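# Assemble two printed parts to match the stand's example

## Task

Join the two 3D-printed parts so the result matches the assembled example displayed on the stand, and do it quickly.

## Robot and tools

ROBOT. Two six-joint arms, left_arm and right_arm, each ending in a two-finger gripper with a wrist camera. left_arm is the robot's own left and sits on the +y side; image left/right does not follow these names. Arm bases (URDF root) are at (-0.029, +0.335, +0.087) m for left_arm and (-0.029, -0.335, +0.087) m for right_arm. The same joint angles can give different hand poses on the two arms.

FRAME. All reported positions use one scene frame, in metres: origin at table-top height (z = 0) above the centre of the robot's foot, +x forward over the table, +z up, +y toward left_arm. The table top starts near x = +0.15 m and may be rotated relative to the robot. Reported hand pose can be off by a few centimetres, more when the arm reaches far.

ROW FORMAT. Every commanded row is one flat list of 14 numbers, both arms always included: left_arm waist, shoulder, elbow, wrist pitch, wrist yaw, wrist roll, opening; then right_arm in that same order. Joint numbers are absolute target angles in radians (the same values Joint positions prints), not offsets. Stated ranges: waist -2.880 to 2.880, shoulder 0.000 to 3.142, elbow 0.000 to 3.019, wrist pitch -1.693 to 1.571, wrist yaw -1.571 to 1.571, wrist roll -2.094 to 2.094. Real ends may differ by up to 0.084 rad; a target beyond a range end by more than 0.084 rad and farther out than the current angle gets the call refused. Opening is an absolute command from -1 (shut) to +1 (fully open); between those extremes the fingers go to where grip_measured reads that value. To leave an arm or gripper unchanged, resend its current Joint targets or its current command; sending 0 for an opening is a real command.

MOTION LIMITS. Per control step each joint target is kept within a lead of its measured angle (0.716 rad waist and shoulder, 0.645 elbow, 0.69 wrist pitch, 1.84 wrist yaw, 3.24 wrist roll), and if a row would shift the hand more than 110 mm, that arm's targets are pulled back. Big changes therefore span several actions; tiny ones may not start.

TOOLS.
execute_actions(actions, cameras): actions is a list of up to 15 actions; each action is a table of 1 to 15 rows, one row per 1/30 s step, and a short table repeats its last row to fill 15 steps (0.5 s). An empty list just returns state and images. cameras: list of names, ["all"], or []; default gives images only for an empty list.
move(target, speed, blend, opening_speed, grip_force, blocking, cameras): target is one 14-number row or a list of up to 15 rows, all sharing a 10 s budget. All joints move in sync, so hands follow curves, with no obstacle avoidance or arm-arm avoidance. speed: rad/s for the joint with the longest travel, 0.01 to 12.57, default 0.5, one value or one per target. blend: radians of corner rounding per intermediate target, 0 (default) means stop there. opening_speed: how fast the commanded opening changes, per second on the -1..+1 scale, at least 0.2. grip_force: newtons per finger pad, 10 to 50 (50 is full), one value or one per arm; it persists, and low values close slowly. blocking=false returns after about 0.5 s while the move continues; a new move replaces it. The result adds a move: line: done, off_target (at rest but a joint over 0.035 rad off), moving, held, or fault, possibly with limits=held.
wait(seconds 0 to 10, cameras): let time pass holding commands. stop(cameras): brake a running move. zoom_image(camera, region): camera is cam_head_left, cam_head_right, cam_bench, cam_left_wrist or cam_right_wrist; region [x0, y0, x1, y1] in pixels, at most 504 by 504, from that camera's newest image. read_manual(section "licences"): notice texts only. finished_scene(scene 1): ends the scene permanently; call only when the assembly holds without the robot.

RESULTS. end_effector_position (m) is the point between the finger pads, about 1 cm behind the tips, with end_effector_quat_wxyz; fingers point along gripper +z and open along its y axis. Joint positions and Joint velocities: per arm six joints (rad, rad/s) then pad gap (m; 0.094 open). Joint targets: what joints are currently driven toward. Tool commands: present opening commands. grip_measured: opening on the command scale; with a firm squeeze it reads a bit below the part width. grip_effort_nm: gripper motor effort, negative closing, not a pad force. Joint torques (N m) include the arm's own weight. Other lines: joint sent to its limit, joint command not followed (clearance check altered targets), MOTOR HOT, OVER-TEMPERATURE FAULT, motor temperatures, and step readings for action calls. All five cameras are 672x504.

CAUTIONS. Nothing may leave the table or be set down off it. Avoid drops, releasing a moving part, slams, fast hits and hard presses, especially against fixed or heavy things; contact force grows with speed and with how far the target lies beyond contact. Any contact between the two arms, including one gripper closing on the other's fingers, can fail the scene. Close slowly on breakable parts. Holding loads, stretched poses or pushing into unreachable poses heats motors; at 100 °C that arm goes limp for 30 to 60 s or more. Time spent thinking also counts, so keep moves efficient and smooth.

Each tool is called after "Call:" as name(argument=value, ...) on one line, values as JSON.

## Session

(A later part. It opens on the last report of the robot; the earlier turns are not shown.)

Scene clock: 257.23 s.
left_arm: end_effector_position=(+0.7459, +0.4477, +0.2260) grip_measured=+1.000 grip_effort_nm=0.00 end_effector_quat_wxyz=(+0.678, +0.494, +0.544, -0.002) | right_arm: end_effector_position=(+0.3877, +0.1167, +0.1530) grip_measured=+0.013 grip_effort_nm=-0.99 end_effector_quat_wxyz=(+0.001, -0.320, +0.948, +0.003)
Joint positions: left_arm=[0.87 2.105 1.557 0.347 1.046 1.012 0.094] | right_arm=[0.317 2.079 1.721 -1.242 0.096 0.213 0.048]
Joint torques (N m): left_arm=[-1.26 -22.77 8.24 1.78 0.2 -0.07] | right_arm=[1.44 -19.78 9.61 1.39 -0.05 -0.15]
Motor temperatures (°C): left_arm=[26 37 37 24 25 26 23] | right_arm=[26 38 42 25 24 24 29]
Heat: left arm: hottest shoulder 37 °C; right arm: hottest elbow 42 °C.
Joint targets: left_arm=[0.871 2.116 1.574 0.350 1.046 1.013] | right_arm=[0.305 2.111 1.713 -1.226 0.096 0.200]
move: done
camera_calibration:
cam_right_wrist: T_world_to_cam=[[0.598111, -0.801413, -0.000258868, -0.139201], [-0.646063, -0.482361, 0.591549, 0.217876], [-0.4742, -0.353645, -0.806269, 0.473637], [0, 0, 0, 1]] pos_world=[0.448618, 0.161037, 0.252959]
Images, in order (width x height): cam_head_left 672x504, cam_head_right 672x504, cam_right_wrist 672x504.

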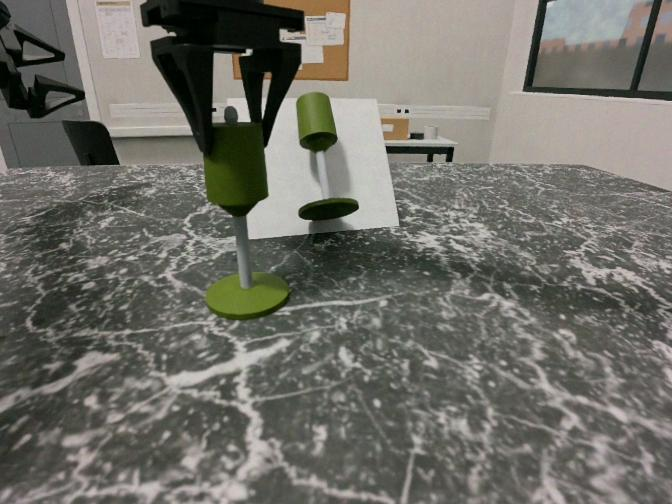

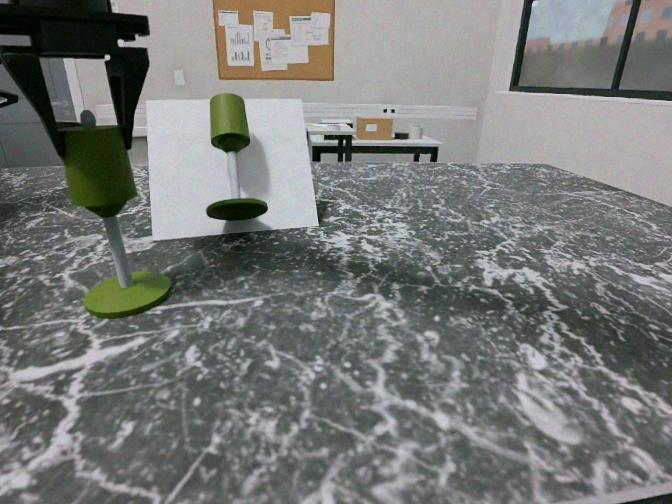

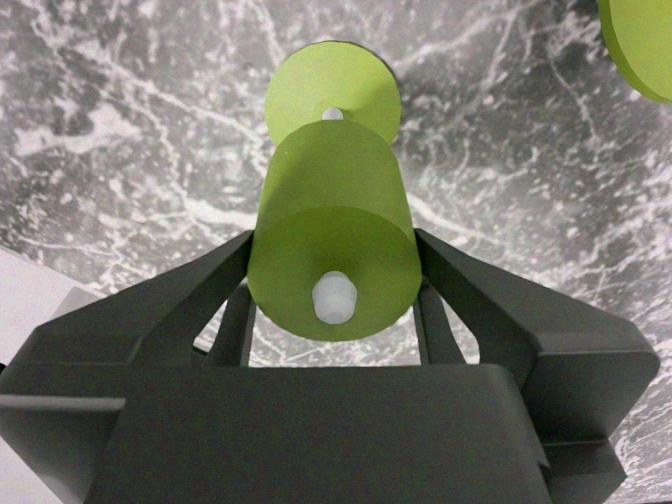

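Call:
zoom_image(camera="cam_head_left", region=[290, 125, 350, 165])

Call:
zoom_image(camera="cam_head_right", region=[200, 125, 260, 165])

Scaled by 8.400 from the camera's 672x504 image, which has a finer 960x720 frame.

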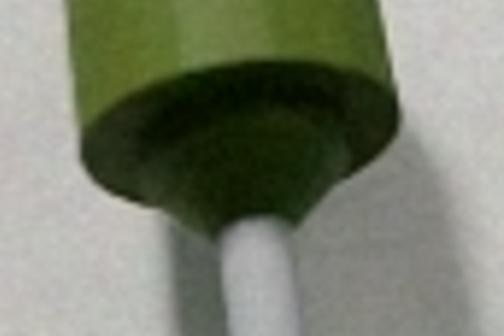

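Scaled by 8.400 from the camera's 672x504 image, which has a finer 960x720 frame.

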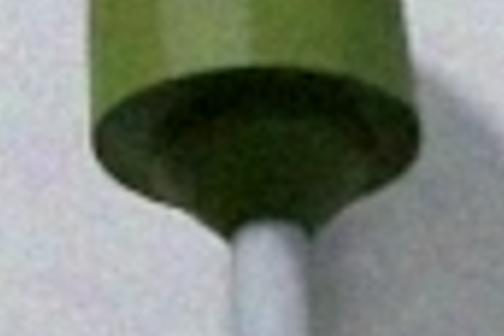

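Call:
move(target=[0.871, 2.116, 1.574, 0.350, 1.046, 1.013, 1, 0.3050, 2.116, 1.705, -1.2135, 0.096, 0.2, -0.12], speed=0.03, cameras=["cam_right_wrist", "cam_head_right", "cam_head_left"])

Call:
zoom_image(camera="cam_head_left", region=[180, 130, 290, 230])

Call:
zoom_image(camera="cam_head_left", region=[190, 180, 310, 330])

Scene clock: 280.17 s.
left_arm: end_effector_position=(+0.7459, +0.4477, +0.2260) grip_measured=+1.000 grip_effort_nm=0.00 end_effector_quat_wxyz=(+0.678, +0.494, +0.544, -0.002) | right_arm: end_effector_position=(+0.3884, +0.1176, +0.1525) grip_measured=+0.013 grip_effort_nm=-0.99 end_effector_quat_wxyz=(+0.003, -0.319, +0.948, +0.005)
Joint positions: left_arm=[0.87 2.105 1.557 0.347 1.046 1.012 0.094] | right_arm=[0.317 2.079 1.719 -1.235 0.096 0.213 0.048]
Joint torques (N m): left_arm=[-1.38 -22.83 8.29 1.8 0.19 -0.08] | right_arm=[1.38 -19.37 9.07 1.61 -0.05 -0.15]
Heat: left arm: hottest shoulder 37 °C; right arm: hottest shoulder 40 °C.
Joint targets: left_arm=[0.871 2.116 1.574 0.350 1.046 1.013] | right_arm=[0.305 2.116 1.705 -1.214 0.096 0.200]
move: off_target (right_arm); right_arm: the shoulder is farthest, 0.037 rad from its target
camera_calibration:
cam_right_wrist: T_world_to_cam=[[0.597677, -0.801736, -0.00140769, -0.138523], [-0.648351, -0.484363, 0.587395, 0.220723], [-0.471618, -0.35016, -0.809299, 0.47288], [0, 0, 0, 1]] pos_world=[0.448916, 0.161435, 0.252854]
Images, in order (width x height): cam_head_left 672x504, cam_head_right 672x504, cam_right_wrist 672x504.

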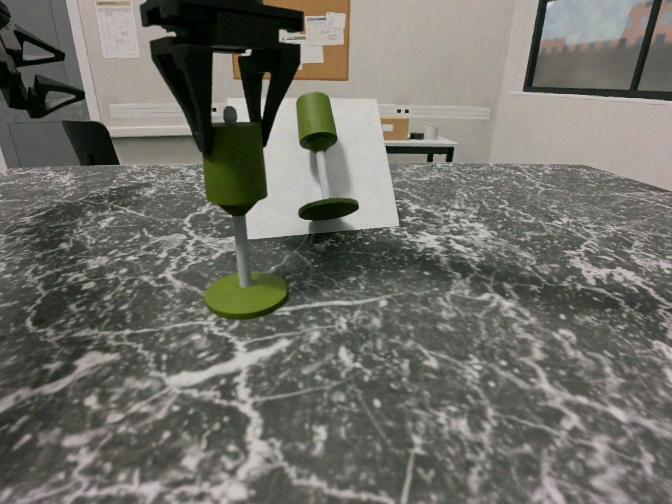

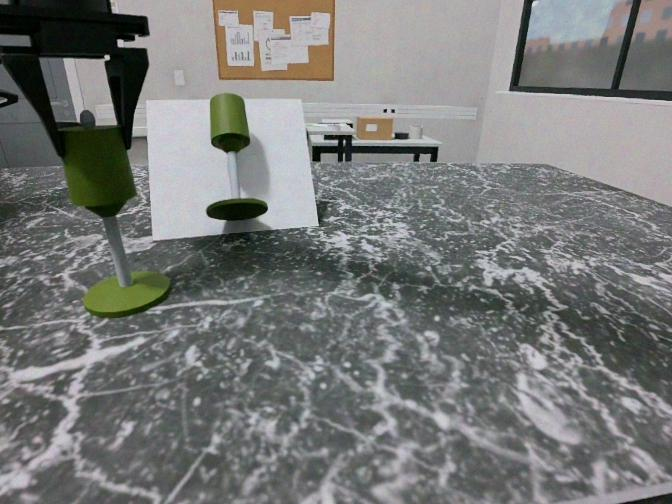

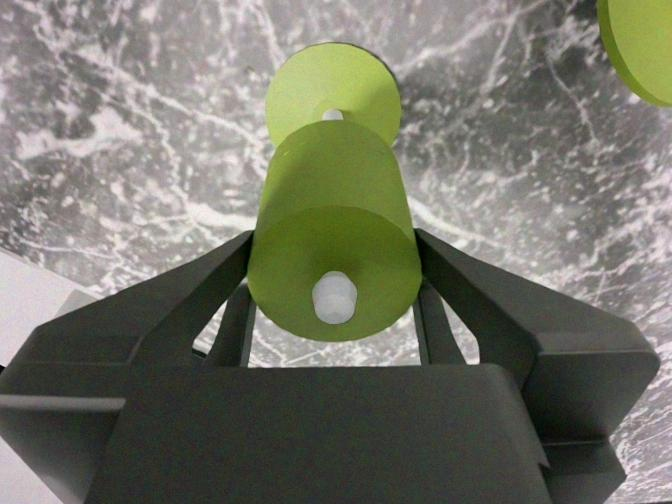

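Scaled by 4.582 from the camera's 672x504 image, which has a finer 960x720 frame.

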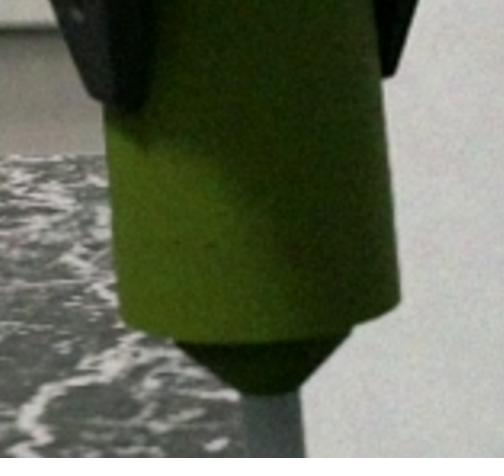

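Scaled by 3.360 from the camera's 672x504 image, which has a finer 960x720 frame.

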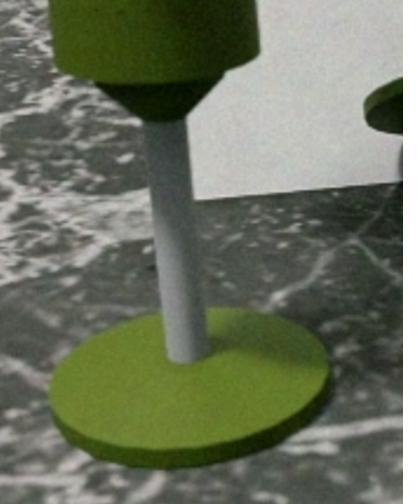

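Call:
move(target=[0.871, 2.116, 1.574, 0.350, 1.046, 1.013, 1, 0.3054, 2.109, 1.7126, -1.2257, 0.096, 0.2, 0.5], speed=0.05, opening_speed=0.4, cameras=["cam_right_wrist", "cam_head_right", "cam_head_left"])

Call:
zoom_image(camera="cam_head_left", region=[180, 100, 320, 330])

Scene clock: 286.17 s.
left_arm: end_effector_position=(+0.7459, +0.4477, +0.2260) grip_measured=+1.000 grip_effort_nm=0.00 end_effector_quat_wxyz=(+0.678, +0.494, +0.544, -0.002) | right_arm: end_effector_position=(+0.3879, +0.1161, +0.1506) grip_measured=+0.498 grip_effort_nm=0.12 end_effector_quat_wxyz=(+0.001, -0.319, +0.948, +0.003)
Joint positions: left_arm=[0.87 2.105 1.557 0.347 1.046 1.012 0.094] | right_arm=[0.316 2.08 1.715 -1.235 0.096 0.213 0.07]
Joint torques (N m): left_arm=[-1.38 -22.65 8.25 1.76 0.19 -0.07] | right_arm=[1.49 -19.96 10.03 1.05 -0.05 -0.15]
Heat: left arm: hottest shoulder 37 °C; right arm: hottest shoulder 40 °C.
Joint targets: left_arm=[0.871 2.116 1.574 0.350 1.046 1.013] | right_arm=[0.306 2.109 1.712 -1.226 0.096 0.200]
move: done
camera_calibration:
cam_right_wrist: T_world_to_cam=[[0.597136, -0.80214, -0.000442816, -0.139221], [-0.646869, -0.481874, 0.591065, 0.219367], [-0.47433, -0.352659, -0.806624, 0.471571], [0, 0, 0, 1]] pos_world=[0.448716, 0.160336, 0.250658]
Images, in order (width x height): cam_head_left 672x504, cam_head_right 672x504, cam_right_wrist 672x504.

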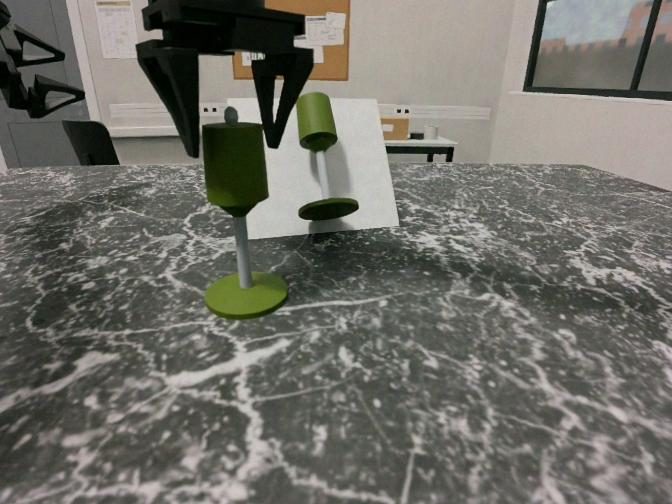

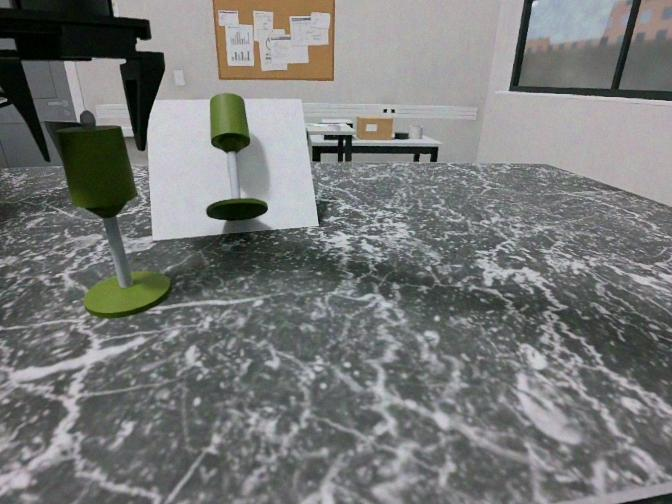

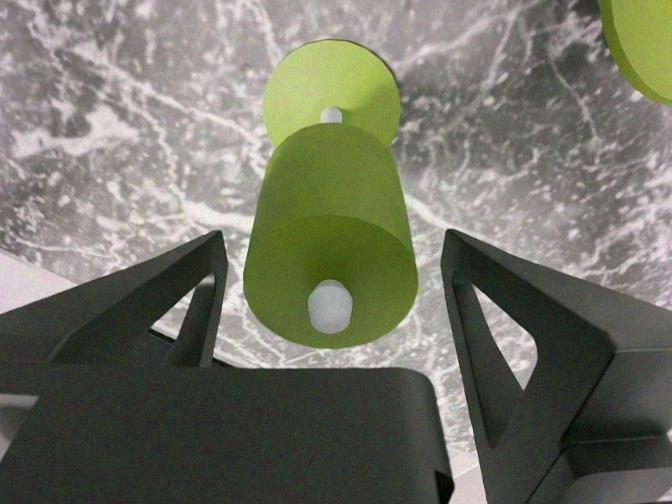

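Scaled by 2.191 from the camera's 672x504 image, which has a finer 960x720 frame.

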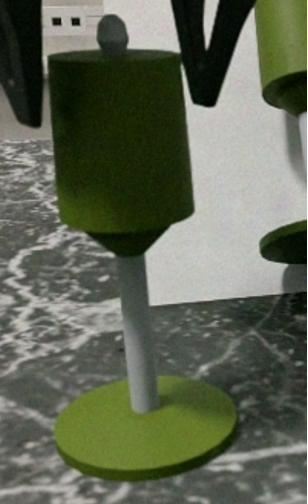

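Call:
move(target=[[0.871, 2.116, 1.574, 0.350, 1.046, 1.013, 1, 0.308, 2.08, 1.78, -1.31, 0.096, 0.2, 0.9],[0.871, 2.116, 1.574, 0.350, 1.046, 1.013, 1, 0.320, 2.02, 1.897, -1.438, 0.096, 0.2, 0.9]], speed=[0.08, 0.3], blend=[0.03, 0], cameras=["cam_right_wrist", "cam_head_right", "cam_head_left"])

Call:
zoom_image(camera="cam_head_left", region=[180, 100, 320, 330])

Scene clock: 298.00 s.
left_arm: end_effector_position=(+0.7459, +0.4477, +0.2260) grip_measured=+1.000 grip_effort_nm=0.00 end_effector_quat_wxyz=(+0.678, +0.494, +0.544, -0.002) | right_arm: end_effector_position=(+0.3945, +0.1105, +0.2366) grip_measured=+0.898 grip_effort_nm=0.12 end_effector_quat_wxyz=(+0.002, -0.319, +0.948, +0.004)
Joint positions: left_arm=[0.87 2.105 1.557 0.347 1.046 1.012 0.094] | right_arm=[0.316 2.022 1.856 -1.43 0.096 0.213 0.089]
Joint torques (N m): left_arm=[-1.38 -22.77 8.24 1.8 0.2 -0.07] | right_arm=[2.73 -22.48 14.38 0.31 -0.05 -0.15]
Heat: left arm: hottest shoulder 37 °C; right arm: hottest shoulder 40 °C.
Joint targets: left_arm=[0.871 2.116 1.574 0.350 1.046 1.013] | right_arm=[0.320 2.020 1.897 -1.438 0.096 0.200]
move: off_target (right_arm); right_arm: the elbow is farthest, 0.041 rad from its target
camera_calibration:
cam_right_wrist: T_world_to_cam=[[0.596917, -0.802302, -0.000969668, -0.147495], [-0.648021, -0.482843, 0.589009, 0.171205], [-0.473031, -0.350961, -0.808126, 0.541673], [0, 0, 0, 1]] pos_world=[0.455215, 0.154435, 0.336756]
Images, in order (width x height): cam_head_left 672x504, cam_head_right 672x504, cam_right_wrist 672x504.

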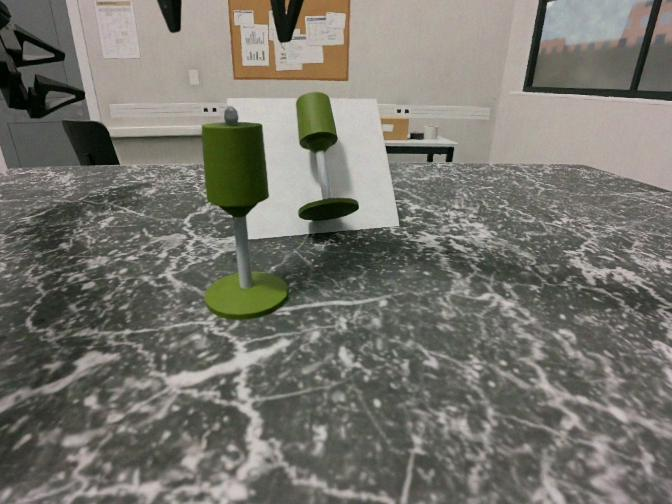

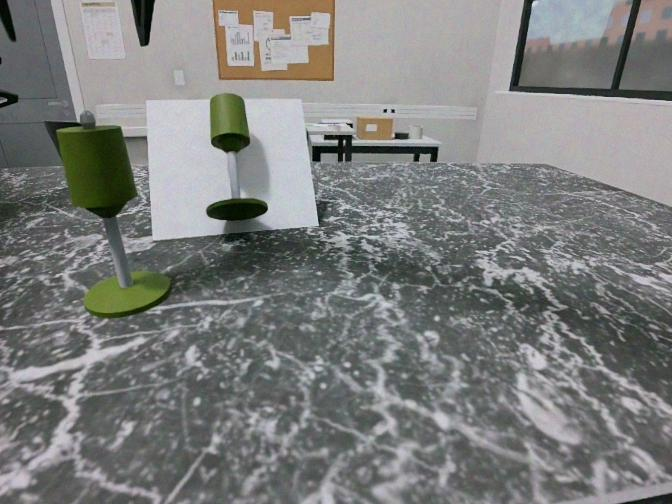

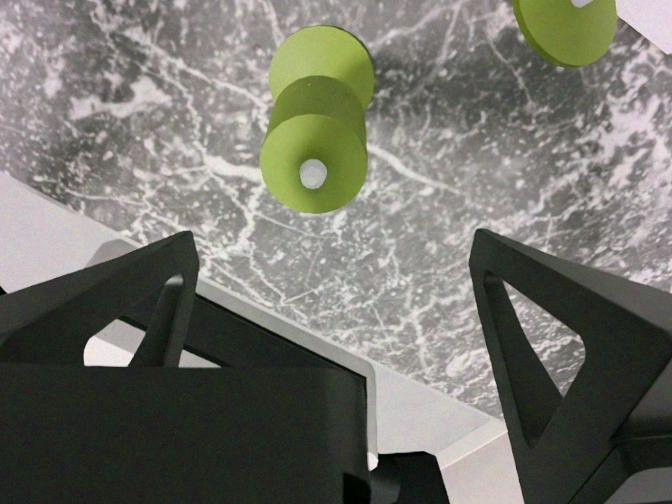

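Scaled by 2.191 from the camera's 672x504 image, which has a finer 960x720 frame.

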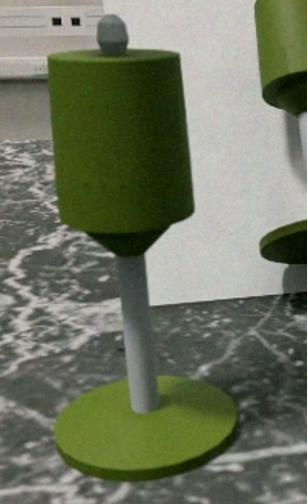

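Call:
finished_scene()

The scene is finished: the task was done.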